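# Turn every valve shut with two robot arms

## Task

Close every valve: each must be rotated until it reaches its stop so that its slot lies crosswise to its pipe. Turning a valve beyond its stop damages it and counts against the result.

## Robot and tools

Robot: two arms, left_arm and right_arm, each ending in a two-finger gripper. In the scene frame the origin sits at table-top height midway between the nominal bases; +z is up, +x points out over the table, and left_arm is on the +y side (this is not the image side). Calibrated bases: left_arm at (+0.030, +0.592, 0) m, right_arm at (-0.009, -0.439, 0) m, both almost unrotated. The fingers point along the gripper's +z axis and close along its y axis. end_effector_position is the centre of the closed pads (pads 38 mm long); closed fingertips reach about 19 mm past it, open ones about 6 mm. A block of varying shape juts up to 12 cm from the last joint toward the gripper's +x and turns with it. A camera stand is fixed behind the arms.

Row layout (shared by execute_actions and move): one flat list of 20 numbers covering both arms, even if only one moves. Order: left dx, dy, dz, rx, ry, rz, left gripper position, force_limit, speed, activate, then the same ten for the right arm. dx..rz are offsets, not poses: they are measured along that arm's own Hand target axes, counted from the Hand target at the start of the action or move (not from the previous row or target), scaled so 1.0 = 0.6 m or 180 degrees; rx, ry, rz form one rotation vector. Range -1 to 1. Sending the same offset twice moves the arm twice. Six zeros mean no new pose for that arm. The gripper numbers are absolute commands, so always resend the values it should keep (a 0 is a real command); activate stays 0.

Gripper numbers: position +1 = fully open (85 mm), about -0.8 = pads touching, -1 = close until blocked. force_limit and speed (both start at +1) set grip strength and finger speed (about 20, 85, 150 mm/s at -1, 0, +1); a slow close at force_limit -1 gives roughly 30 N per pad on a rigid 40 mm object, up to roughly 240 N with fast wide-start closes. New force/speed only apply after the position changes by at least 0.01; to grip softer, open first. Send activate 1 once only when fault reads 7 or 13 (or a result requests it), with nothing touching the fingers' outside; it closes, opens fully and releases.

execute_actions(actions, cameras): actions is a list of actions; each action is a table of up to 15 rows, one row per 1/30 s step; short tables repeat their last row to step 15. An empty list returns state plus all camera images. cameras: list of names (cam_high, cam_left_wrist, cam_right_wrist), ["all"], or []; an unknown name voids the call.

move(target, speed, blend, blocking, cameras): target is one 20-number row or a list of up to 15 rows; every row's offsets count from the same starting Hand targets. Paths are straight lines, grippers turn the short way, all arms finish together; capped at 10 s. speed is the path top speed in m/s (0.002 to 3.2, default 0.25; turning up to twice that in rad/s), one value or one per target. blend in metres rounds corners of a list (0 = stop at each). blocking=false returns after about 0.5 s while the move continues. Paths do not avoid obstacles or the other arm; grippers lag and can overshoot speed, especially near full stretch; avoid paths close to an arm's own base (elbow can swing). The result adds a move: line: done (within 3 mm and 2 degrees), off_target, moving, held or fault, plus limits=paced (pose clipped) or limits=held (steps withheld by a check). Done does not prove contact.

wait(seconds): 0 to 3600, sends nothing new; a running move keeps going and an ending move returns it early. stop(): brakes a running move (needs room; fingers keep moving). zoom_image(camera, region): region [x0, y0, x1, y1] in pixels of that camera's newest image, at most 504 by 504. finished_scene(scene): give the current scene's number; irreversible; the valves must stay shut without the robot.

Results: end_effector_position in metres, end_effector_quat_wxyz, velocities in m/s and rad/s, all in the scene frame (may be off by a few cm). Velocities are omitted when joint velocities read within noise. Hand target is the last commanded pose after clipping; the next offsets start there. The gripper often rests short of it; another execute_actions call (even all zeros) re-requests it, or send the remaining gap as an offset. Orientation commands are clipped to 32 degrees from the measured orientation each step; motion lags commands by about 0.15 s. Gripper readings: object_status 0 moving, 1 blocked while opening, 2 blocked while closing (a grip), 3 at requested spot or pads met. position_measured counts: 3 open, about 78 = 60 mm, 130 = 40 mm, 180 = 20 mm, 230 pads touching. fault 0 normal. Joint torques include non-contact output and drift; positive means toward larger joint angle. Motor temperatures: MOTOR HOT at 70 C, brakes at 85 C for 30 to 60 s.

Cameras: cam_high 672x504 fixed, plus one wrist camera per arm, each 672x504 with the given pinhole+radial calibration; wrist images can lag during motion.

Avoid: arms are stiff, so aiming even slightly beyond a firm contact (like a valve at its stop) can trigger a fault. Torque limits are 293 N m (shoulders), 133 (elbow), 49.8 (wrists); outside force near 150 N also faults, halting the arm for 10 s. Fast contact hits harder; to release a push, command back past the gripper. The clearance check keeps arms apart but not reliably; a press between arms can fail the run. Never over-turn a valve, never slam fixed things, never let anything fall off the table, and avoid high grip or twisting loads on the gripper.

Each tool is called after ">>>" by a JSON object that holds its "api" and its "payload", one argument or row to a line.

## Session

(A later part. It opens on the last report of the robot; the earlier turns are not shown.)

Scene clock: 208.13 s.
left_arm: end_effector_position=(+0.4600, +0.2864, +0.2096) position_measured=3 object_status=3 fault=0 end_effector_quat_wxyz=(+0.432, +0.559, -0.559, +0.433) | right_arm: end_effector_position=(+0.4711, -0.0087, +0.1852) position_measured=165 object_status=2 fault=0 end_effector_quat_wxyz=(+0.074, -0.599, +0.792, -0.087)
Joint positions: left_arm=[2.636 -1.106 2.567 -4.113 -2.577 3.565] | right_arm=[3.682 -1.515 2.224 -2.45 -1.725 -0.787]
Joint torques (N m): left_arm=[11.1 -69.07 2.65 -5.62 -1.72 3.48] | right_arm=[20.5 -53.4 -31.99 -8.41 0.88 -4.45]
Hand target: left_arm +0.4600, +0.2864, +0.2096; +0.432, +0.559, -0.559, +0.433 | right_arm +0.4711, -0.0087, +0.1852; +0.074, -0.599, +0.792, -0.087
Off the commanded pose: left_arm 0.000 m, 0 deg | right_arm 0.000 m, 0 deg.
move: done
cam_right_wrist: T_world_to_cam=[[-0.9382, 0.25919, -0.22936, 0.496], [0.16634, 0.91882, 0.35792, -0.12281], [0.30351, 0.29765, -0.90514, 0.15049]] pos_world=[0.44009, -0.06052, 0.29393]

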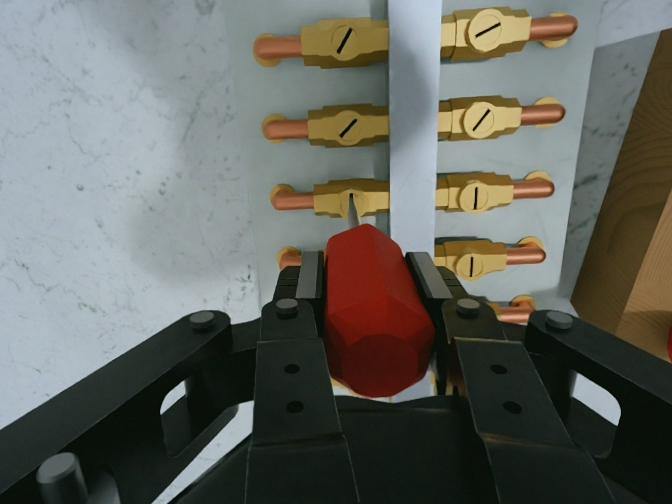

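>>> {"api": "move", "payload": {
  "target": [
    [0,0,0,0,0,0,1,1,1,0,0,0,0,0,0,0.03,-0.97,0.6,-1,0],
    [0,0,0,0,0,0,1,1,1,0,0,0,-0.018,0,0,0.06,-0.97,0.6,-1,0],
    [0,0,0,0,0,0,1,1,1,0,0.0667,-0.0087,-0.018,0,0,0.2833,-0.97,0.6,-1,0],
    [0,0,0,0,0,0,1,1,1,0,0.0667,-0.0087,-0.0107,0,0,0.2833,-0.97,0.6,-1,0]
  ],
  "speed": [0.1,0.15,0.3,0.08],
  "blend": [0,0.004,0.002,0],
  "cameras": ["cam_left_wrist","cam_right_wrist"]
}}

>>> {"api": "zoom_image", "payload": {
  "camera": "cam_right_wrist",
  "region": [335, 178, 365, 208]
}}

>>> {"api": "zoom_image", "payload": {
  "camera": "cam_left_wrist",
  "region": [310, 175, 340, 205]
}}

Scene clock: 211.60 s.
left_arm: end_effector_position=(+0.4600, +0.2864, +0.2096) position_measured=3 object_status=3 fault=0 end_effector_quat_wxyz=(+0.432, +0.559, -0.559, +0.433) | right_arm: end_effector_position=(+0.4638, -0.0483, +0.1922) position_measured=165 object_status=2 fault=0 end_effector_quat_wxyz=(+0.104, -0.200, +0.973, -0.047)
Joint positions: left_arm=[2.636 -1.106 2.567 -4.113 -2.577 3.565] | right_arm=[3.627 -1.579 2.276 -2.447 -1.715 0.047]
Joint torques (N m): left_arm=[14.9 -66.99 3.87 -5.17 -1.47 3.34] | right_arm=[-14.65 -28.45 -36.54 -12.21 -2.24 0.27]
Hand target: left_arm +0.4600, +0.2864, +0.2096; +0.432, +0.559, -0.559, +0.433 | right_arm +0.4638, -0.0483, +0.1921; +0.104, -0.200, +0.973, -0.047
Off the commanded pose: left_arm 0.000 m, 0 deg | right_arm 0.000 m, 0 deg.
move: done
cam_left_wrist: T_world_to_cam=[[-0.99984, -0.01735, 0.00365, 0.47523], [-0.01296, 0.57485, -0.81815, 0.02855], [0.0121, -0.81807, -0.57499, 0.47621]] pos_world=[0.46976, 0.38141, 0.29544]
cam_right_wrist: T_world_to_cam=[[-0.38596, 0.91234, -0.13664, 0.25855], [0.75648, 0.39778, 0.51914, -0.41757], [0.52798, 0.09701, -0.8437, 0.04525]] pos_world=[0.39178, -0.07418, 0.29028]

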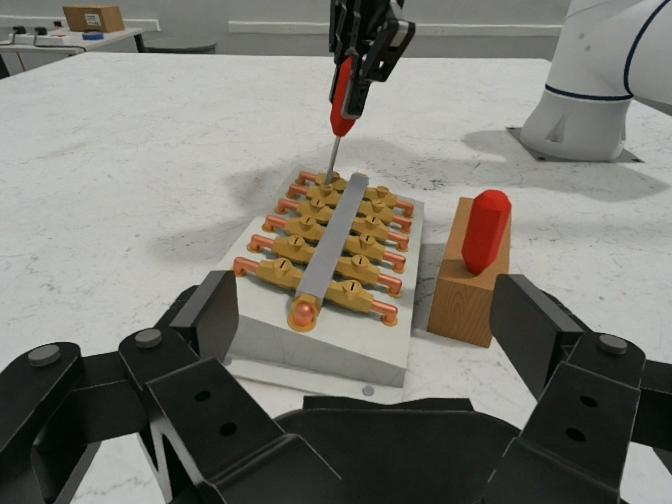

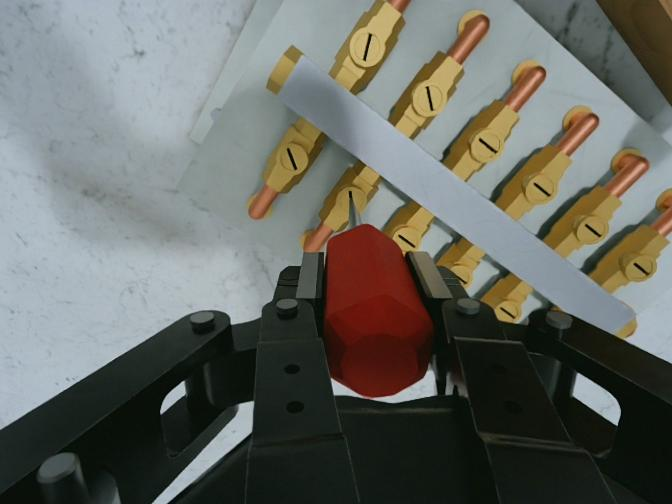

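Scaled by 16.800 from the camera's image (finer frame: 960x720).

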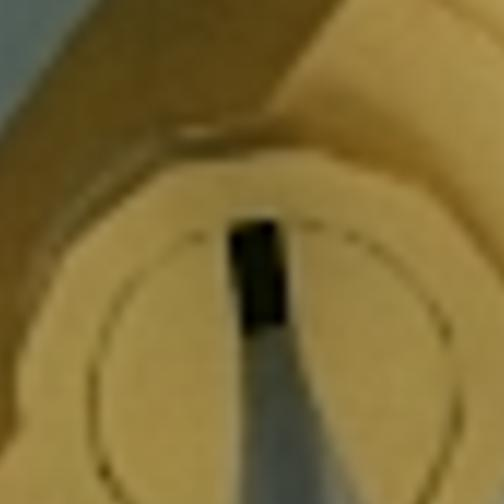

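Scaled by 16.800 from the camera's image (finer frame: 960x720).

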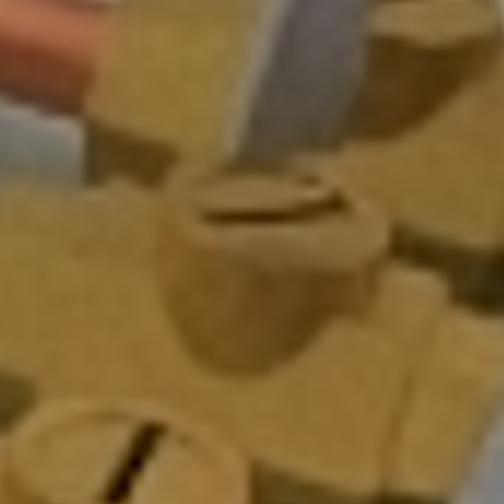

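>>> {"api": "move", "payload": {
  "target": [0,0,0,0,0,0,1,1,1,0,0.0005,-0.0004,0.0065,0,0,0.0194,-0.97,0.6,-1,0],
  "speed": 0.05,
  "cameras": ["cam_left_wrist","cam_right_wrist"]
}}

>>> {"api": "zoom_image", "payload": {
  "camera": "cam_right_wrist",
  "region": [340, 182, 360, 202]
}}

>>> {"api": "zoom_image", "payload": {
  "camera": "cam_left_wrist",
  "region": [316, 178, 336, 198]
}}

Scene clock: 212.87 s.
left_arm: end_effector_position=(+0.4600, +0.2864, +0.2096) position_measured=3 object_status=3 fault=0 end_effector_quat_wxyz=(+0.432, +0.559, -0.559, +0.433) | right_arm: end_effector_position=(+0.4644, -0.0488, +0.1883) position_measured=165 object_status=2 fault=0 end_effector_quat_wxyz=(+0.106, -0.170, +0.979, -0.044)
Joint positions: left_arm=[2.636 -1.106 2.567 -4.113 -2.577 3.565] | right_arm=[3.625 -1.574 2.279 -2.456 -1.715 0.106]
Joint torques (N m): left_arm=[12.22 -67.73 2.57 -4.85 -1.34 3.11] | right_arm=[-15.96 -30.44 -35.74 -12.02 1.8 0.09]
Hand target: left_arm +0.4600, +0.2864, +0.2096; +0.432, +0.559, -0.559, +0.433 | right_arm +0.4645, -0.0488, +0.1883; +0.106, -0.170, +0.979, -0.044
Off the commanded pose: left_arm 0.000 m, 0 deg | right_arm 0.000 m, 0 deg.
move: done
cam_left_wrist: T_world_to_cam=[[-0.99984, -0.01735, 0.00365, 0.47523], [-0.01296, 0.57485, -0.81815, 0.02855], [0.0121, -0.81807, -0.57499, 0.47621]] pos_world=[0.46976, 0.38141, 0.29544]
cam_right_wrist: T_world_to_cam=[[-0.33061, 0.93541, -0.12528, 0.23208], [0.77699, 0.34513, 0.52648, -0.42931], [0.53571, 0.07672, -0.84091, 0.03664]] pos_world=[0.39066, -0.07174, 0.28591]

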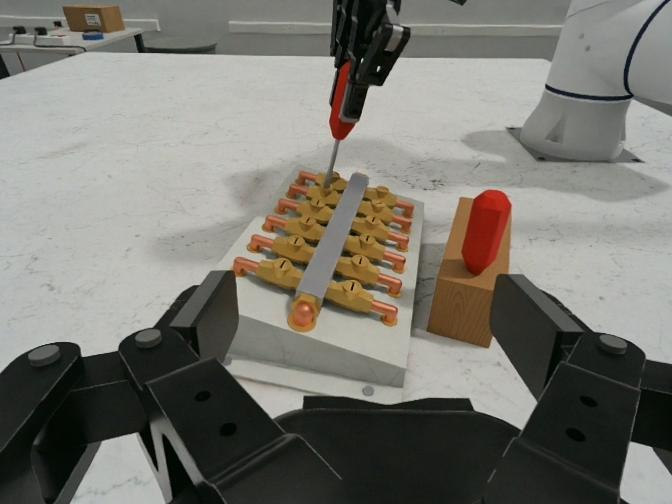

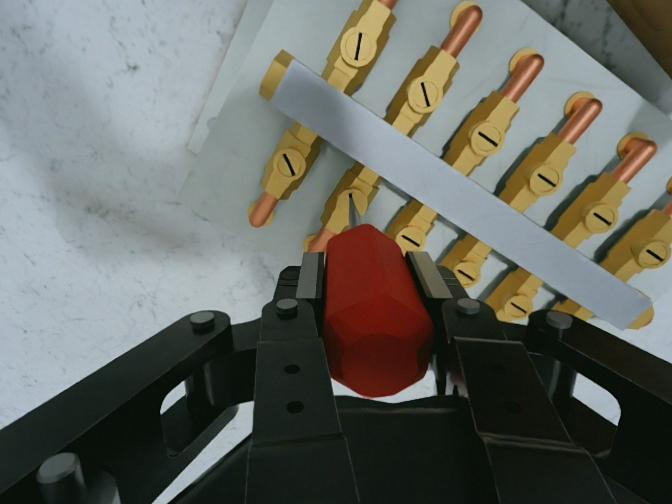

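Scaled by 25.200 from the camera's image (finer frame: 960x720).

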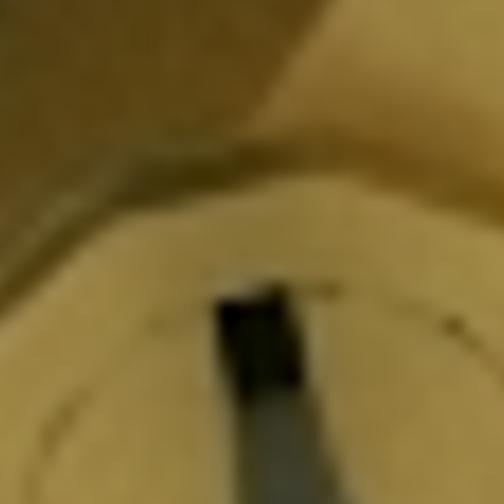

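Scaled by 25.200 from the camera's image (finer frame: 960x720).

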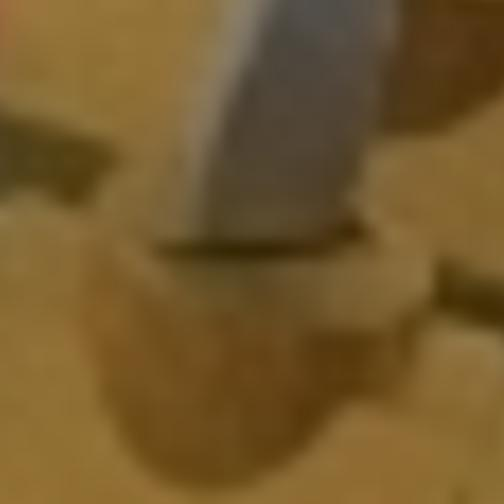

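Aligned well. Descend.

>>> {"api": "move", "payload": {
  "target": [0,0,0,0,0,0,1,1,1,0,0,0,0.002,0,0,0,-0.97,0.6,-1,0],
  "speed": 0.02
}}

>>> {"api": "move", "payload": {
  "target": [0,0,0,0,0,0,1,1,1,0,0,0,0.001,0,0,0,-0.97,0.6,-1,0],
  "speed": 0.015
}}

>>> {"api": "move", "payload": {
  "target": [0,0,0,0,0,0,1,1,1,0,0,0,0.0008,0,0,0,-0.97,0.6,-1,0],
  "speed": 0.015,
  "cameras": ["cam_left_wrist","cam_right_wrist"]
}}

>>> {"api": "zoom_image", "payload": {
  "camera": "cam_right_wrist",
  "region": [340, 182, 360, 202]
}}

>>> {"api": "zoom_image", "payload": {
  "camera": "cam_left_wrist",
  "region": [316, 178, 336, 198]
}}

Scene clock: 213.53 s.
left_arm: end_effector_position=(+0.4600, +0.2864, +0.2096) position_measured=3 object_status=3 fault=0 end_effector_quat_wxyz=(+0.432, +0.559, -0.559, +0.433) | right_arm: end_effector_position=(+0.4647, -0.0489, +0.1871) position_measured=165 object_status=2 fault=0 end_effector_quat_wxyz=(+0.106, -0.170, +0.979, -0.044)
Joint positions: left_arm=[2.636 -1.106 2.567 -4.113 -2.577 3.565] | right_arm=[3.625 -1.572 2.28 -2.458 -1.715 0.106]
Joint torques (N m): left_arm=[11.59 -65.37 1.04 -5.28 -1.38 3.79] | right_arm=[-15.04 -30.09 -35.68 -11.94 2.38 -2.69]
Hand target: left_arm +0.4600, +0.2864, +0.2096; +0.432, +0.559, -0.559, +0.433 | right_arm +0.4647, -0.0489, +0.1871; +0.106, -0.170, +0.979, -0.044
Off the commanded pose: left_arm 0.000 m, 0 deg | right_arm 0.000 m, 0 deg.
move: done

Scene clock: 214.03 s.
left_arm: end_effector_position=(+0.4600, +0.2864, +0.2096) position_measured=3 object_status=3 fault=0 end_effector_quat_wxyz=(+0.432, +0.559, -0.559, +0.433) | right_arm: end_effector_position=(+0.4649, -0.0489, +0.1865) position_measured=165 object_status=2 fault=0 end_effector_quat_wxyz=(+0.106, -0.170, +0.979, -0.044)
Joint positions: left_arm=[2.636 -1.106 2.567 -4.113 -2.577 3.565] | right_arm=[3.625 -1.571 2.281 -2.46 -1.715 0.106]
Joint torques (N m): left_arm=[10.93 -63.19 3.94 -5.17 -1.8 3.92] | right_arm=[-15.56 -29.64 -34.78 -11.95 2.23 -2.6]
Hand target: left_arm +0.4600, +0.2864, +0.2096; +0.432, +0.559, -0.559, +0.433 | right_arm +0.4649, -0.0489, +0.1865; +0.106, -0.170, +0.979, -0.044
Off the commanded pose: left_arm 0.000 m, 0 deg | right_arm 0.000 m, 0 deg.
move: done

Scene clock: 214.53 s.
left_arm: end_effector_position=(+0.4600, +0.2864, +0.2096) position_measured=3 object_status=3 fault=0 end_effector_quat_wxyz=(+0.432, +0.559, -0.559, +0.433) | right_arm: end_effector_position=(+0.4650, -0.0489, +0.1861) position_measured=165 object_status=2 fault=0 end_effector_quat_wxyz=(+0.106, -0.170, +0.979, -0.044)
Joint positions: left_arm=[2.636 -1.106 2.567 -4.113 -2.577 3.565] | right_arm=[3.625 -1.57 2.281 -2.461 -1.715 0.106]
Joint torques (N m): left_arm=[12.89 -67.12 2.44 -5.2 -1.62 3.18] | right_arm=[-14.88 -28.78 -35.1 -12.22 2.32 -2.83]
Hand target: left_arm +0.4600, +0.2864, +0.2096; +0.432, +0.559, -0.559, +0.433 | right_arm +0.4650, -0.0489, +0.1861; +0.106, -0.170, +0.979, -0.044
Off the commanded pose: left_arm 0.000 m, 0 deg | right_arm 0.000 m, 0 deg.
move: done
cam_left_wrist: T_world_to_cam=[[-0.99984, -0.01735, 0.00365, 0.47523], [-0.01296, 0.57485, -0.81815, 0.02855], [0.0121, -0.81807, -0.57499, 0.47621]] pos_world=[0.46976, 0.38141, 0.29544]
cam_right_wrist: T_world_to_cam=[[-0.33031, 0.93553, -0.12519, 0.23192], [0.77711, 0.34483, 0.52649, -0.42852], [0.53572, 0.07662, -0.84091, 0.03444]] pos_world=[0.39116, -0.07184, 0.28361]

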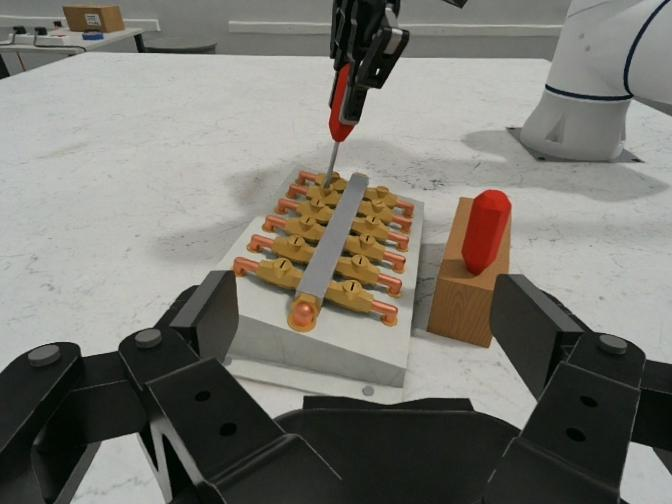

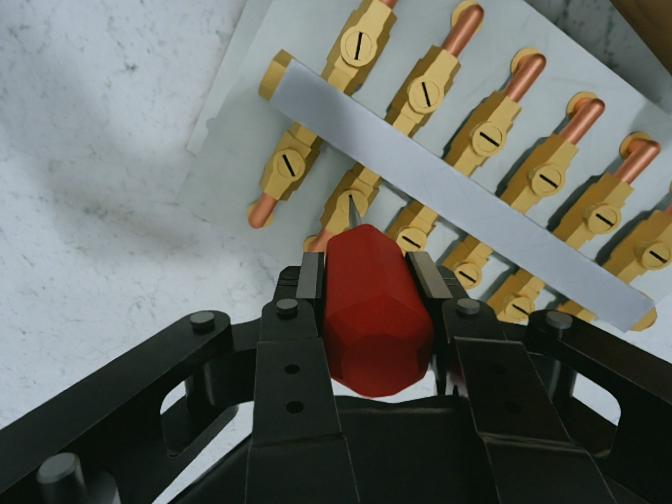

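Scaled by 25.200 from the camera's image (finer frame: 960x720).

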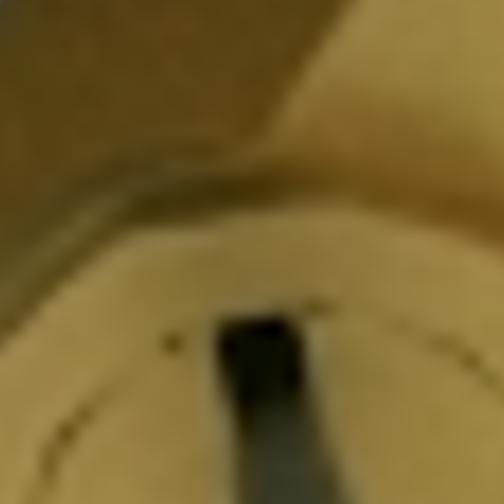

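Scaled by 25.200 from the camera's image (finer frame: 960x720).

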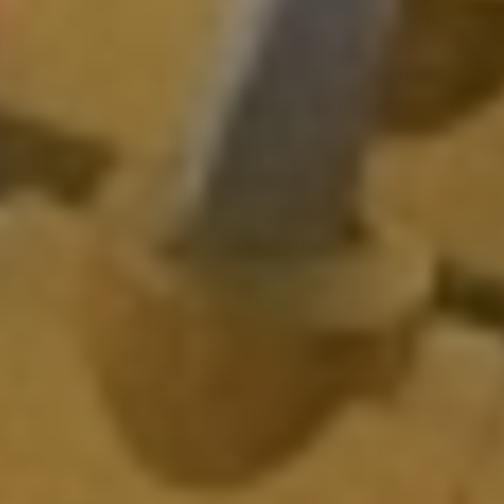

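>>> {"api": "move", "payload": {
  "target": [
    [0,0,0,0,0,0,1,1,1,0,0.0016,0.00225,0,0,0,-0.1667,-0.97,0.6,-1,0],
    [0,0,0,0,0,0,1,1,1,0,0.003,0.0031,0,0,0,-0.2667,-0.97,0.6,-1,0]
  ],
  "speed": [0.25,0.15],
  "blend": [0.006,0]
}}

>>> {"api": "move", "payload": {
  "target": [0,0,0,0,0,0,1,1,1,0,0.0001,0.0002,0,0,0,-0.0194,-0.97,0.6,-1,0],
  "speed": 0.05
}}

>>> {"api": "move", "payload": {
  "target": [0,0,0,0,0,0,1,1,1,0,0,0.0001,0,0,0,-0.0083,-0.97,0.6,-1,0],
  "speed": 0.05,
  "cameras": ["cam_left_wrist","cam_right_wrist"]
}}

>>> {"api": "zoom_image", "payload": {
  "camera": "cam_right_wrist",
  "region": [340, 182, 360, 202]
}}

>>> {"api": "zoom_image", "payload": {
  "camera": "cam_left_wrist",
  "region": [316, 178, 336, 198]
}}

Scene clock: 217.53 s.
left_arm: end_effector_position=(+0.4600, +0.2864, +0.2096) position_measured=3 object_status=3 fault=0 end_effector_quat_wxyz=(+0.432, +0.559, -0.559, +0.433) | right_arm: end_effector_position=(+0.4627, -0.0478, +0.1855) position_measured=165 object_status=2 fault=0 end_effector_quat_wxyz=(+0.079, -0.553, +0.825, -0.083)
Joint positions: left_arm=[2.636 -1.106 2.567 -4.113 -2.577 3.565] | right_arm=[3.629 -1.571 2.283 -2.462 -1.716 -0.728]
Joint torques (N m): left_arm=[12.36 -65.09 2.08 -5.11 -0.91 3.06] | right_arm=[-4.09 -51.81 -30.48 -8.52 4.38 -3.22]
Hand target: left_arm +0.4600, +0.2864, +0.2096; +0.432, +0.559, -0.559, +0.433 | right_arm +0.4627, -0.0478, +0.1855; +0.079, -0.554, +0.825, -0.083
Off the commanded pose: left_arm 0.000 m, 0 deg | right_arm 0.000 m, 0 deg.
move: done

Scene clock: 218.57 s.
left_arm: end_effector_position=(+0.4600, +0.2864, +0.2096) position_measured=3 object_status=3 fault=0 end_effector_quat_wxyz=(+0.432, +0.559, -0.559, +0.433) | right_arm: end_effector_position=(+0.4626, -0.0478, +0.1855) position_measured=165 object_status=2 fault=0 end_effector_quat_wxyz=(+0.076, -0.578, +0.808, -0.085)
Joint positions: left_arm=[2.636 -1.106 2.567 -4.113 -2.577 3.565] | right_arm=[3.629 -1.571 2.283 -2.462 -1.716 -0.789]
Joint torques (N m): left_arm=[12.17 -63.48 3.58 -5.68 -1.05 3.19] | right_arm=[8.92 -51 -30.59 -8.98 0.87 -3.14]
Hand target: left_arm +0.4600, +0.2864, +0.2096; +0.432, +0.559, -0.559, +0.433 | right_arm +0.4626, -0.0478, +0.1855; +0.076, -0.578, +0.808, -0.085
Off the commanded pose: left_arm 0.000 m, 0 deg | right_arm 0.000 m, 0 deg.
move: done

Scene clock: 219.27 s.
left_arm: end_effector_position=(+0.4600, +0.2864, +0.2096) position_measured=3 object_status=3 fault=0 end_effector_quat_wxyz=(+0.432, +0.559, -0.559, +0.433) | right_arm: end_effector_position=(+0.4625, -0.0478, +0.1855) position_measured=165 object_status=2 fault=0 end_effector_quat_wxyz=(+0.075, -0.589, +0.800, -0.086)
Joint positions: left_arm=[2.636 -1.106 2.567 -4.113 -2.577 3.565] | right_arm=[3.629 -1.571 2.283 -2.462 -1.716 -0.815]
Joint torques (N m): left_arm=[13.02 -64.31 2.7 -5.5 -1.54 3.42] | right_arm=[19.35 -49.09 -29.61 -8.82 0.71 -4.02]
Hand target: left_arm +0.4600, +0.2864, +0.2096; +0.432, +0.559, -0.559, +0.433 | right_arm +0.4625, -0.0478, +0.1855; +0.075, -0.589, +0.800, -0.086
Off the commanded pose: left_arm 0.000 m, 0 deg | right_arm 0.000 m, 0 deg.
move: done
cam_left_wrist: T_world_to_cam=[[-0.99984, -0.01735, 0.00365, 0.47523], [-0.01296, 0.57485, -0.81815, 0.02855], [0.0121, -0.81807, -0.57499, 0.47621]] pos_world=[0.46976, 0.38141, 0.29544]
cam_right_wrist: T_world_to_cam=[[-0.93098, 0.28431, -0.22901, 0.49586], [0.18918, 0.91221, 0.36344, -0.09744], [0.31224, 0.29503, -0.90303, 0.16044]] pos_world=[0.42997, -0.09943, 0.29385]

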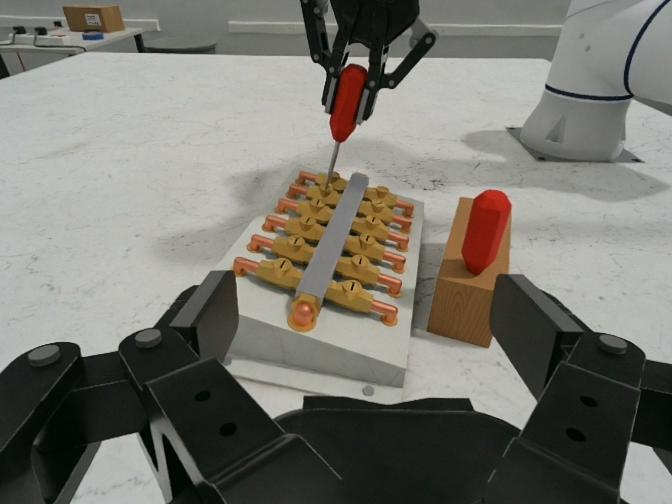

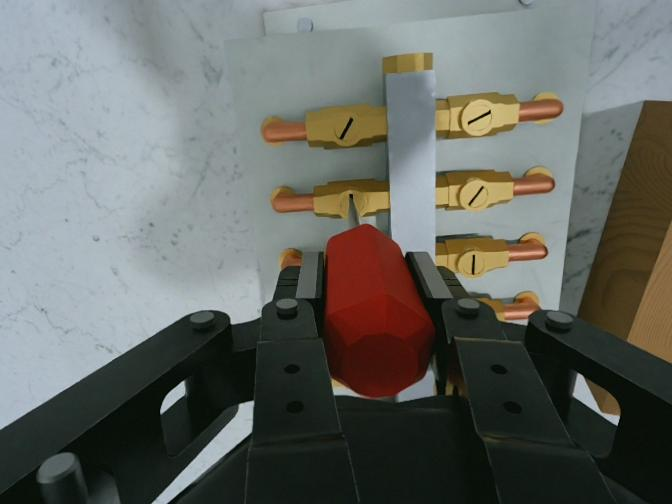

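Scaled by 25.200 from the camera's image (finer frame: 960x720).

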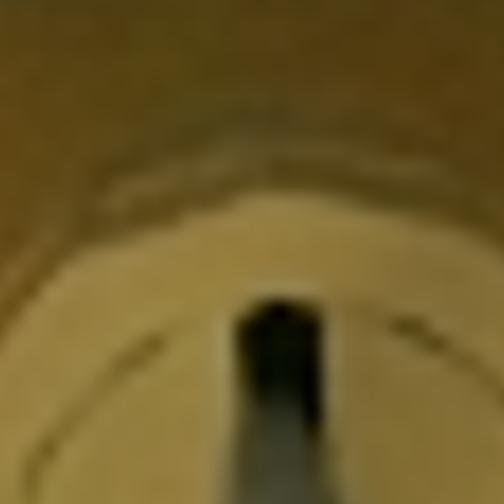

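Scaled by 25.200 from the camera's image (finer frame: 960x720).

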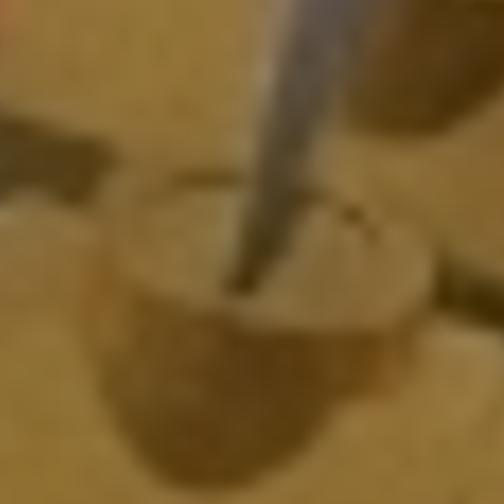

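>>> {"api": "move", "payload": {
  "target": [0,0,0,0,0,0,1,1,1,0,0,0.0001,0,0,0,-0.0083,-0.97,0.6,-1,0],
  "speed": 0.05
}}

>>> {"api": "move", "payload": {
  "target": [
    [0,0,0,0,0,0,1,1,1,0,0,0,0,0,0,0.03,-0.97,0.6,-1,0],
    [0,0,0,0,0,0,1,1,1,0,0,0,-0.018,0,0,0.06,-0.97,0.6,-1,0],
    [0,0,0,0,0,0,1,1,1,0,0.0658,-0.008,-0.018,0,0,0.2278,-0.97,0.6,-1,0],
    [0,0,0,0,0,0,1,1,1,0,0.0658,-0.008,-0.0102,0,0,0.2278,-0.97,0.6,-1,0]
  ],
  "speed": [0.1,0.15,0.3,0.08],
  "blend": [0,0.004,0.002,0],
  "cameras": ["cam_left_wrist","cam_right_wrist"]
}}

>>> {"api": "zoom_image", "payload": {
  "camera": "cam_right_wrist",
  "region": [335, 178, 365, 208]
}}

>>> {"api": "zoom_image", "payload": {
  "camera": "cam_left_wrist",
  "region": [315, 160, 345, 190]
}}

Scene clock: 220.37 s.
left_arm: end_effector_position=(+0.4600, +0.2864, +0.2096) position_measured=3 object_status=3 fault=0 end_effector_quat_wxyz=(+0.432, +0.559, -0.559, +0.433) | right_arm: end_effector_position=(+0.4625, -0.0478, +0.1854) position_measured=165 object_status=2 fault=0 end_effector_quat_wxyz=(+0.074, -0.599, +0.792, -0.087)
Joint positions: left_arm=[2.636 -1.106 2.567 -4.113 -2.577 3.565] | right_arm=[3.629 -1.571 2.283 -2.462 -1.716 -0.841]
Joint torques (N m): left_arm=[12.39 -68.17 2.77 -5.92 -1.23 3.42] | right_arm=[18.4 -50.28 -29.32 -8.52 0.99 -4.2]
Hand target: left_arm +0.4600, +0.2864, +0.2096; +0.432, +0.559, -0.559, +0.433 | right_arm +0.4625, -0.0478, +0.1854; +0.074, -0.599, +0.792, -0.087
Off the commanded pose: left_arm 0.000 m, 0 deg | right_arm 0.000 m, 0 deg.
move: done

Scene clock: 223.00 s.
left_arm: end_effector_position=(+0.4600, +0.2864, +0.2096) position_measured=3 object_status=3 fault=0 end_effector_quat_wxyz=(+0.432, +0.559, -0.559, +0.433) | right_arm: end_effector_position=(+0.4549, -0.0867, +0.1920) position_measured=165 object_status=2 fault=0 end_effector_quat_wxyz=(+0.100, -0.284, +0.952, -0.056)
Joint positions: left_arm=[2.636 -1.106 2.567 -4.113 -2.577 3.565] | right_arm=[3.568 -1.636 2.332 -2.454 -1.705 -0.186]
Joint torques (N m): left_arm=[11.91 -64.58 1.81 -4.99 -1.59 3.22] | right_arm=[-12.44 -22.41 -35.18 -12.15 1.35 0.96]
Hand target: left_arm +0.4600, +0.2864, +0.2096; +0.432, +0.559, -0.559, +0.433 | right_arm +0.4549, -0.0868, +0.1920; +0.100, -0.284, +0.952, -0.056
Off the commanded pose: left_arm 0.000 m, 0 deg | right_arm 0.000 m, 0 deg.
move: done
cam_left_wrist: T_world_to_cam=[[-0.99984, -0.01735, 0.00365, 0.47523], [-0.01296, 0.57485, -0.81815, 0.02855], [0.0121, -0.81807, -0.57499, 0.47621]] pos_world=[0.46976, 0.38141, 0.29544]
cam_right_wrist: T_world_to_cam=[[-0.53539, 0.82803, -0.1665, 0.35662], [0.68107, 0.53983, 0.49469, -0.34418], [0.4995, 0.15146, -0.85297, 0.07298]] pos_world=[0.38889, -0.12055, 0.29189]

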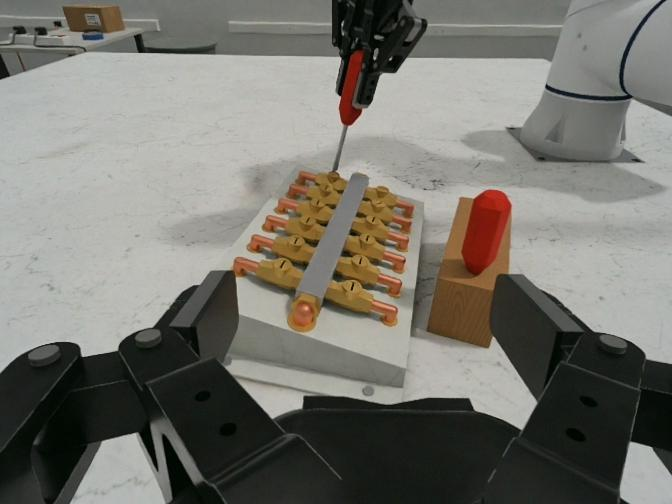

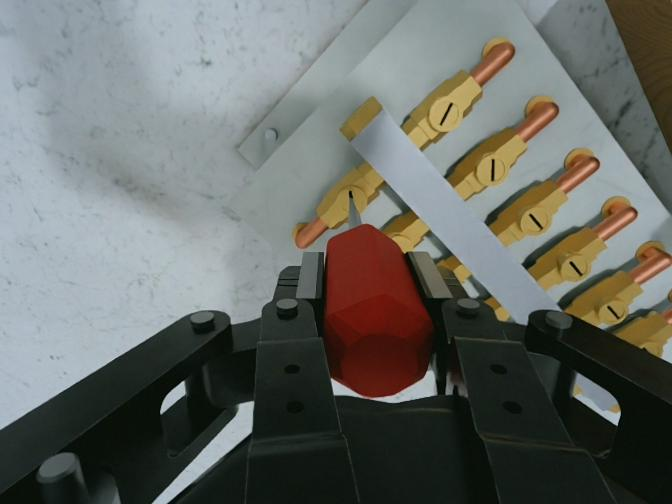

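Scaled by 16.800 from the camera's image (finer frame: 960x720).

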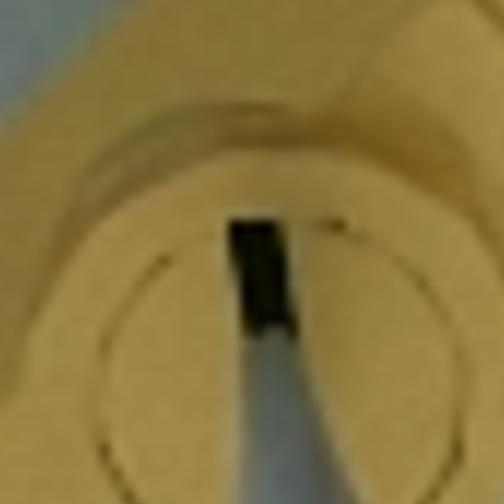

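Scaled by 16.800 from the camera's image (finer frame: 960x720).

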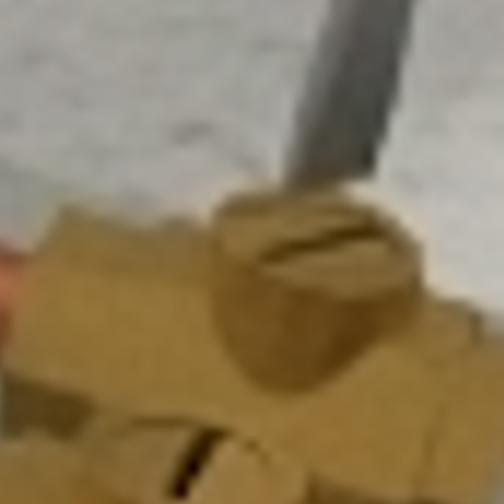

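>>> {"api": "move", "payload": {
  "target": [0,0,0,0,0,0,1,1,1,0,0.0005,0.0002,0.0065,0,0,0.0056,-0.97,0.6,-1,0],
  "speed": 0.05,
  "cameras": ["cam_left_wrist","cam_right_wrist"]
}}

>>> {"api": "zoom_image", "payload": {
  "camera": "cam_right_wrist",
  "region": [340, 182, 360, 202]
}}

>>> {"api": "zoom_image", "payload": {
  "camera": "cam_left_wrist",
  "region": [323, 165, 343, 185]
}}

Scene clock: 223.77 s.
left_arm: end_effector_position=(+0.4600, +0.2864, +0.2096) position_measured=3 object_status=3 fault=0 end_effector_quat_wxyz=(+0.432, +0.559, -0.559, +0.433) | right_arm: end_effector_position=(+0.4555, -0.0870, +0.1882) position_measured=165 object_status=2 fault=0 end_effector_quat_wxyz=(+0.100, -0.276, +0.954, -0.055)
Joint positions: left_arm=[2.636 -1.106 2.567 -4.113 -2.577 3.565] | right_arm=[3.567 -1.63 2.335 -2.464 -1.704 -0.169]
Joint torques (N m): left_arm=[9.74 -69.88 3.64 -5.28 -1.37 3.08] | right_arm=[-14.88 -23.48 -34.84 -12.04 2.36 0.9]
Hand target: left_arm +0.4600, +0.2864, +0.2096; +0.432, +0.559, -0.559, +0.433 | right_arm +0.4555, -0.0870, +0.1881; +0.100, -0.275, +0.954, -0.055
Off the commanded pose: left_arm 0.000 m, 0 deg | right_arm 0.000 m, 0 deg.
move: done
cam_left_wrist: T_world_to_cam=[[-0.99984, -0.01735, 0.00365, 0.47523], [-0.01296, 0.57485, -0.81815, 0.02855], [0.0121, -0.81807, -0.57499, 0.47621]] pos_world=[0.46976, 0.38141, 0.29544]
cam_right_wrist: T_world_to_cam=[[-0.52091, 0.83776, -0.16374, 0.35023], [0.68981, 0.52612, 0.49735, -0.34815], [0.50281, 0.14613, -0.85196, 0.06738]] pos_world=[0.38872, -0.12009, 0.2879]

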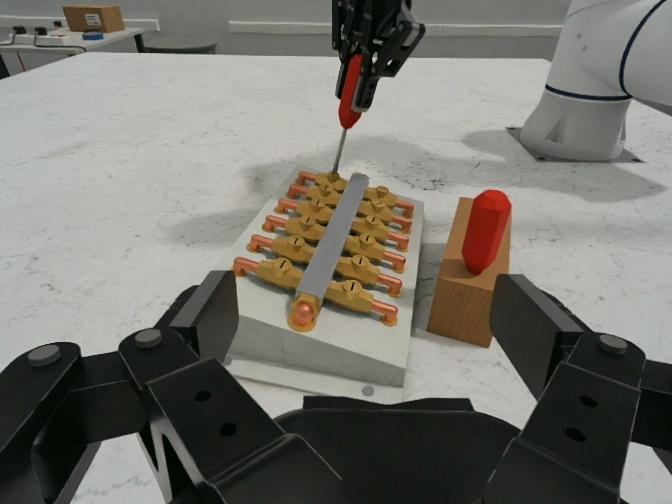

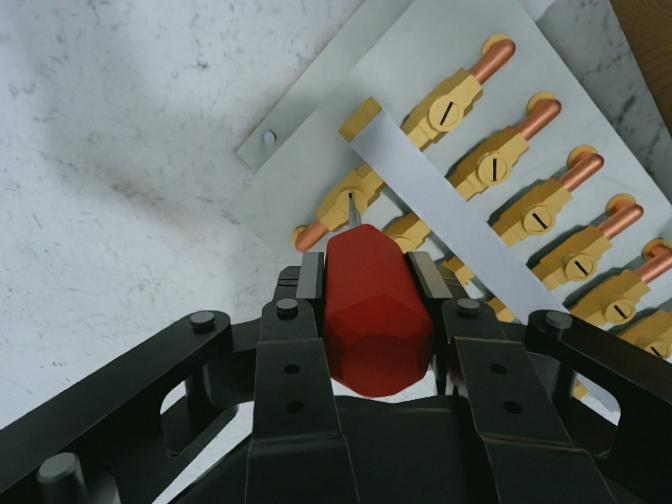

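Scaled by 25.200 from the camera's image (finer frame: 960x720).

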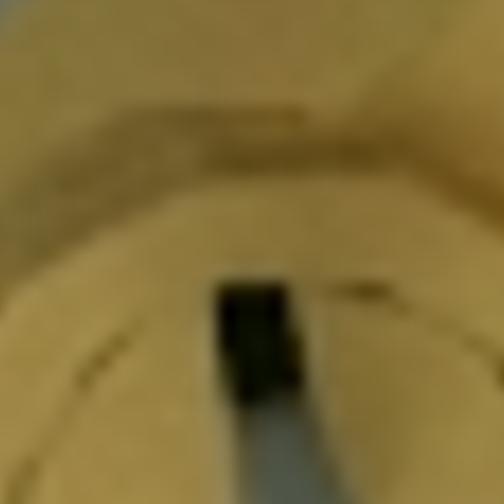

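Scaled by 25.200 from the camera's image (finer frame: 960x720).

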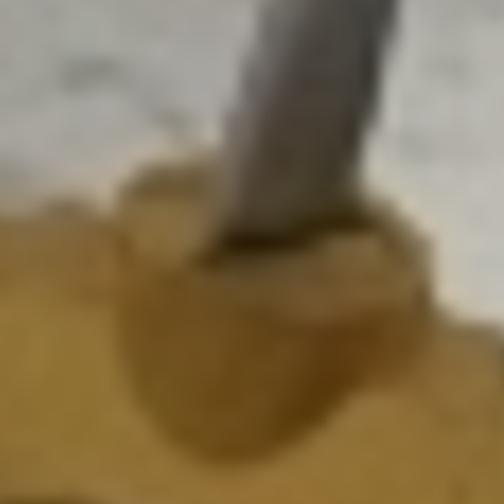

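>>> {"api": "move", "payload": {
  "target": [0,0,0,0,0,0,1,1,1,0,0,0,0.002,0,0,0,-0.97,0.6,-1,0],
  "speed": 0.02
}}

>>> {"api": "move", "payload": {
  "target": [0,0,0,0,0,0,1,1,1,0,0,0,0.001,0,0,0,-0.97,0.6,-1,0],
  "speed": 0.015
}}

>>> {"api": "move", "payload": {
  "target": [0,0,0,0,0,0,1,1,1,0,0,0,0.0008,0,0,0,-0.97,0.6,-1,0],
  "speed": 0.015,
  "cameras": ["cam_left_wrist","cam_right_wrist"]
}}

>>> {"api": "zoom_image", "payload": {
  "camera": "cam_right_wrist",
  "region": [340, 182, 360, 202]
}}

>>> {"api": "zoom_image", "payload": {
  "camera": "cam_left_wrist",
  "region": [323, 165, 343, 185]
}}

Scene clock: 224.43 s.
left_arm: end_effector_position=(+0.4600, +0.2864, +0.2096) position_measured=3 object_status=3 fault=0 end_effector_quat_wxyz=(+0.432, +0.559, -0.559, +0.433) | right_arm: end_effector_position=(+0.4557, -0.0871, +0.1870) position_measured=165 object_status=2 fault=0 end_effector_quat_wxyz=(+0.100, -0.275, +0.954, -0.055)
Joint positions: left_arm=[2.636 -1.106 2.567 -4.113 -2.577 3.565] | right_arm=[3.567 -1.628 2.336 -2.467 -1.704 -0.169]
Joint torques (N m): left_arm=[6.47 -65.94 1.87 -5.8 -0.98 3.36] | right_arm=[-13.93 -22.9 -35.33 -11.99 2.12 -2.66]
Hand target: left_arm +0.4600, +0.2864, +0.2096; +0.432, +0.559, -0.559, +0.433 | right_arm +0.4557, -0.0871, +0.1870; +0.100, -0.275, +0.954, -0.055
Off the commanded pose: left_arm 0.000 m, 0 deg | right_arm 0.000 m, 0 deg.
move: done

Scene clock: 224.93 s.
left_arm: end_effector_position=(+0.4600, +0.2864, +0.2096) position_measured=3 object_status=3 fault=0 end_effector_quat_wxyz=(+0.432, +0.559, -0.559, +0.433) | right_arm: end_effector_position=(+0.4559, -0.0871, +0.1864) position_measured=165 object_status=2 fault=0 end_effector_quat_wxyz=(+0.100, -0.275, +0.954, -0.055)
Joint positions: left_arm=[2.636 -1.106 2.567 -4.113 -2.577 3.565] | right_arm=[3.567 -1.627 2.337 -2.468 -1.704 -0.169]
Joint torques (N m): left_arm=[11.64 -66.12 2.75 -5.25 -0.9 3.3] | right_arm=[-14.12 -23.61 -33.75 -11.33 2.31 -2.56]
Hand target: left_arm +0.4600, +0.2864, +0.2096; +0.432, +0.559, -0.559, +0.433 | right_arm +0.4559, -0.0871, +0.1864; +0.100, -0.275, +0.954, -0.055
Off the commanded pose: left_arm 0.000 m, 0 deg | right_arm 0.000 m, 0 deg.
move: done

Scene clock: 225.43 s.
left_arm: end_effector_position=(+0.4600, +0.2864, +0.2096) position_measured=3 object_status=3 fault=0 end_effector_quat_wxyz=(+0.432, +0.559, -0.559, +0.433) | right_arm: end_effector_position=(+0.4560, -0.0871, +0.1859) position_measured=165 object_status=2 fault=0 end_effector_quat_wxyz=(+0.100, -0.275, +0.954, -0.055)
Joint positions: left_arm=[2.636 -1.106 2.567 -4.113 -2.577 3.565] | right_arm=[3.567 -1.626 2.337 -2.469 -1.704 -0.169]
Joint torques (N m): left_arm=[10.15 -65.02 2.34 -5.6 -1.35 3.52] | right_arm=[-12.44 -23.74 -34.16 -11.35 2.75 -2.75]
Hand target: left_arm +0.4600, +0.2864, +0.2096; +0.432, +0.559, -0.559, +0.433 | right_arm +0.4560, -0.0871, +0.1859; +0.100, -0.275, +0.954, -0.055
Off the commanded pose: left_arm 0.000 m, 0 deg | right_arm 0.000 m, 0 deg.
move: done
cam_left_wrist: T_world_to_cam=[[-0.99984, -0.01735, 0.00365, 0.47523], [-0.01296, 0.57485, -0.81815, 0.02855], [0.0121, -0.81807, -0.57499, 0.47621]] pos_world=[0.46976, 0.38141, 0.29544]
cam_right_wrist: T_world_to_cam=[[-0.52062, 0.83796, -0.16363, 0.35008], [0.69002, 0.52583, 0.49737, -0.34742], [0.50282, 0.14603, -0.85197, 0.06517]] pos_world=[0.38922, -0.12019, 0.2856]

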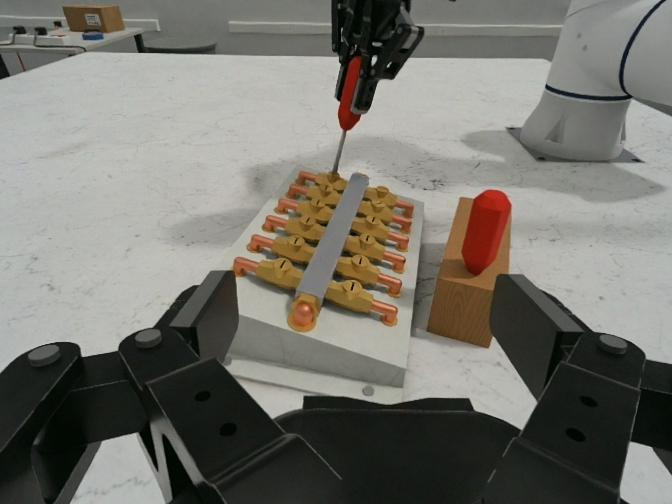

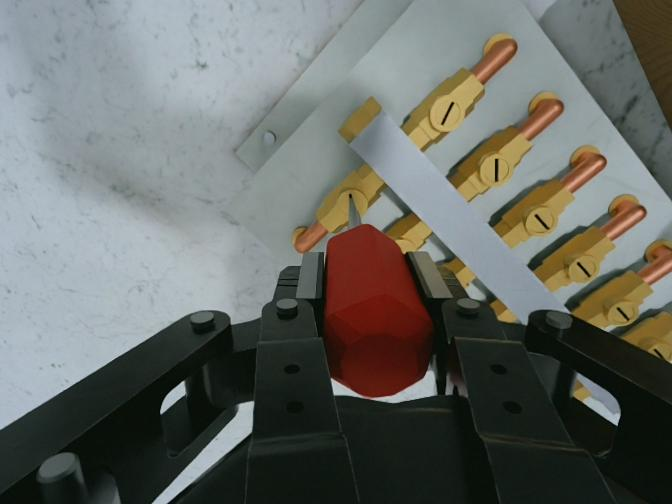

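Scaled by 25.200 from the camera's image (finer frame: 960x720).

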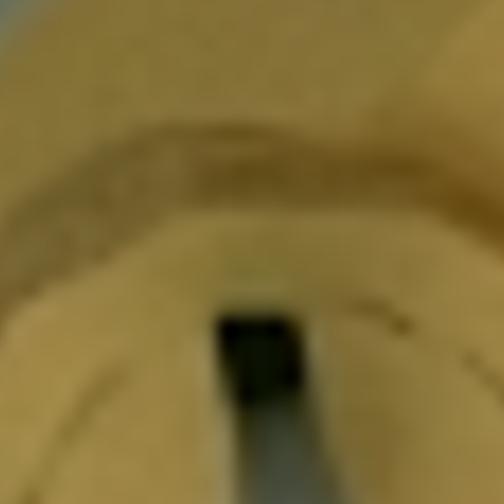

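Scaled by 25.200 from the camera's image (finer frame: 960x720).

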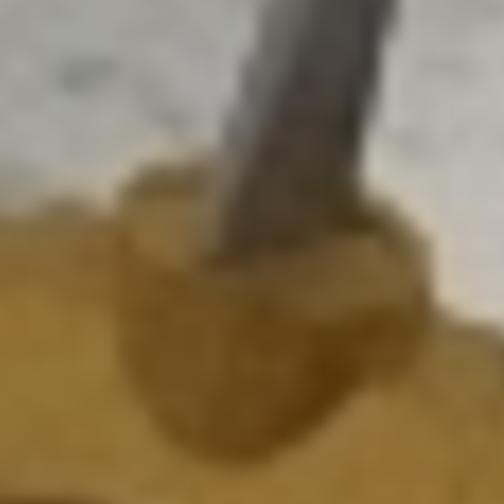

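>>> {"api": "move", "payload": {
  "target": [
    [0,0,0,0,0,0,1,1,1,0,0.0009,0.0016,0,0,0,-0.1111,-0.97,0.6,-1,0],
    [0,0,0,0,0,0,1,1,1,0,0.00195,0.0025,0,0,0,-0.1944,-0.97,0.6,-1,0]
  ],
  "speed": [0.25,0.15],
  "blend": [0.004,0]
}}

>>> {"api": "move", "payload": {
  "target": [0,0,0,0,0,0,1,1,1,0,0.0001,0.0003,0,0,0,-0.025,-0.97,0.6,-1,0],
  "speed": 0.05
}}

>>> {"api": "move", "payload": {
  "target": [0,0,0,0,0,0,1,1,1,0,0,0.0001,0,0,0,-0.0111,-0.97,0.6,-1,0],
  "speed": 0.05,
  "cameras": ["cam_left_wrist","cam_right_wrist"]
}}

>>> {"api": "zoom_image", "payload": {
  "camera": "cam_right_wrist",
  "region": [340, 182, 360, 202]
}}

>>> {"api": "zoom_image", "payload": {
  "camera": "cam_right_wrist",
  "region": [440, 150, 510, 220]
}}

Scene clock: 227.93 s.
left_arm: end_effector_position=(+0.4600, +0.2864, +0.2096) position_measured=3 object_status=3 fault=0 end_effector_quat_wxyz=(+0.432, +0.559, -0.559, +0.433) | right_arm: end_effector_position=(+0.4542, -0.0865, +0.1855) position_measured=165 object_status=2 fault=0 end_effector_quat_wxyz=(+0.079, -0.550, +0.828, -0.083)
Joint positions: left_arm=[2.636 -1.106 2.567 -4.113 -2.577 3.565] | right_arm=[3.569 -1.627 2.339 -2.47 -1.705 -0.777]
Joint torques (N m): left_arm=[9.45 -64.44 3.24 -5.62 -1.01 2.76] | right_arm=[-7.73 -46.32 -29.09 -8.18 4.27 -2.87]
Hand target: left_arm +0.4600, +0.2864, +0.2096; +0.432, +0.559, -0.559, +0.433 | right_arm +0.4542, -0.0865, +0.1855; +0.079, -0.550, +0.828, -0.083
Off the commanded pose: left_arm 0.000 m, 0 deg | right_arm 0.000 m, 0 deg.
move: done

Scene clock: 229.17 s.
left_arm: end_effector_position=(+0.4600, +0.2864, +0.2096) position_measured=3 object_status=3 fault=0 end_effector_quat_wxyz=(+0.432, +0.559, -0.559, +0.433) | right_arm: end_effector_position=(+0.4541, -0.0865, +0.1854) position_measured=165 object_status=2 fault=0 end_effector_quat_wxyz=(+0.076, -0.582, +0.805, -0.086)
Joint positions: left_arm=[2.636 -1.106 2.567 -4.113 -2.577 3.565] | right_arm=[3.569 -1.627 2.339 -2.47 -1.705 -0.856]
Joint torques (N m): left_arm=[8.87 -67.38 2.31 -5.89 -0.59 3.74] | right_arm=[16.01 -45.38 -29.3 -8.74 0.06 -3.23]
Hand target: left_arm +0.4600, +0.2864, +0.2096; +0.432, +0.559, -0.559, +0.433 | right_arm +0.4540, -0.0865, +0.1854; +0.076, -0.582, +0.805, -0.086
Off the commanded pose: left_arm 0.000 m, 0 deg | right_arm 0.000 m, 0 deg.
move: done

Scene clock: 229.97 s.
left_arm: end_effector_position=(+0.4600, +0.2864, +0.2096) position_measured=3 object_status=3 fault=0 end_effector_quat_wxyz=(+0.432, +0.559, -0.559, +0.433) | right_arm: end_effector_position=(+0.4540, -0.0865, +0.1854) position_measured=165 object_status=2 fault=0 end_effector_quat_wxyz=(+0.074, -0.596, +0.795, -0.087)
Joint positions: left_arm=[2.636 -1.106 2.567 -4.113 -2.577 3.565] | right_arm=[3.57 -1.627 2.339 -2.47 -1.705 -0.89]
Joint torques (N m): left_arm=[11.82 -64.2 2.9 -5.73 -0.85 3.43] | right_arm=[14.9 -45 -29.49 -8.59 -0.39 -4.49]
Hand target: left_arm +0.4600, +0.2864, +0.2096; +0.432, +0.559, -0.559, +0.433 | right_arm +0.4540, -0.0865, +0.1854; +0.074, -0.596, +0.795, -0.087
Off the commanded pose: left_arm 0.000 m, 0 deg | right_arm 0.000 m, 0 deg.
move: done
cam_left_wrist: T_world_to_cam=[[-0.99984, -0.01735, 0.00365, 0.47523], [-0.01296, 0.57485, -0.81815, 0.02855], [0.0121, -0.81807, -0.57499, 0.47621]] pos_world=[0.46976, 0.38141, 0.29544]
cam_right_wrist: T_world_to_cam=[[-0.93573, 0.26802, -0.22931, 0.49974], [0.17434, 0.91657, 0.35987, -0.05277], [0.30663, 0.29676, -0.90438, 0.17741]] pos_world=[0.42242, -0.13822, 0.29404]

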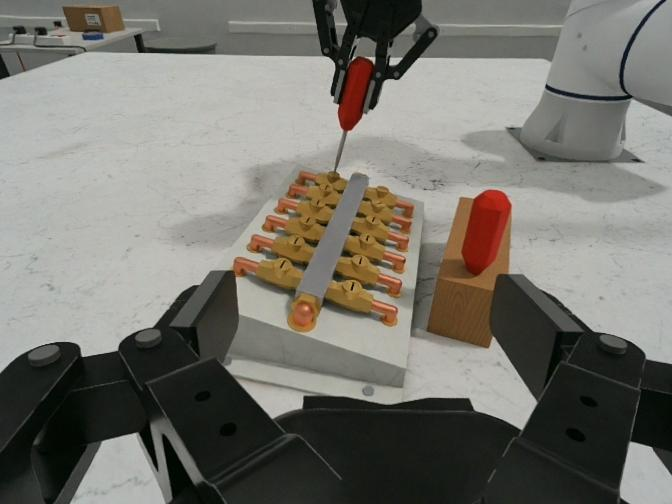

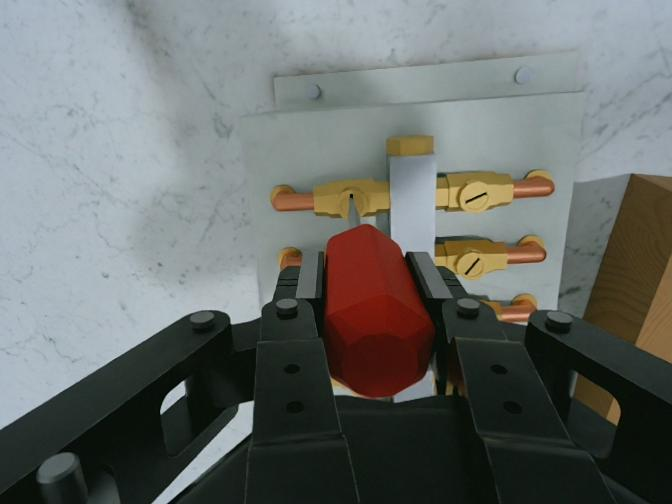

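Scaled by 25.200 from the camera's image (finer frame: 960x720).

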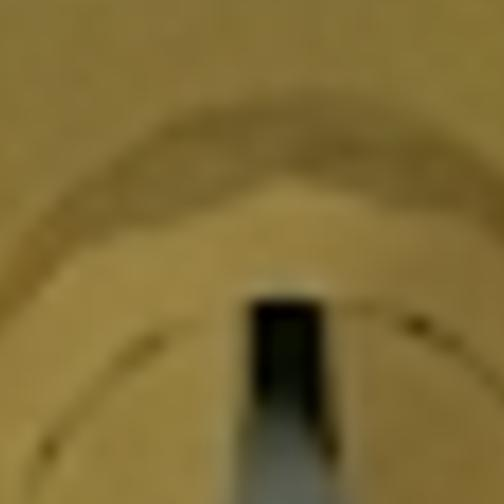

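Scaled by 7.200 from the camera's image (finer frame: 960x720).

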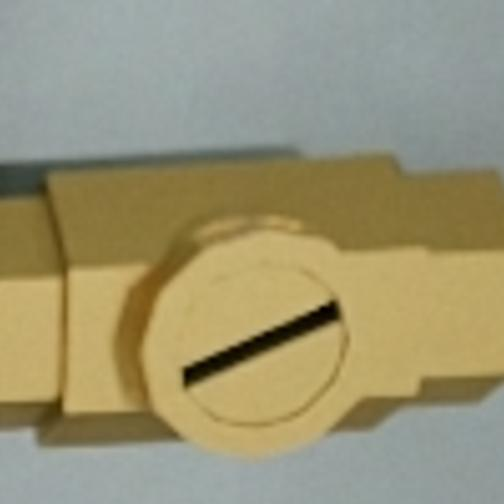

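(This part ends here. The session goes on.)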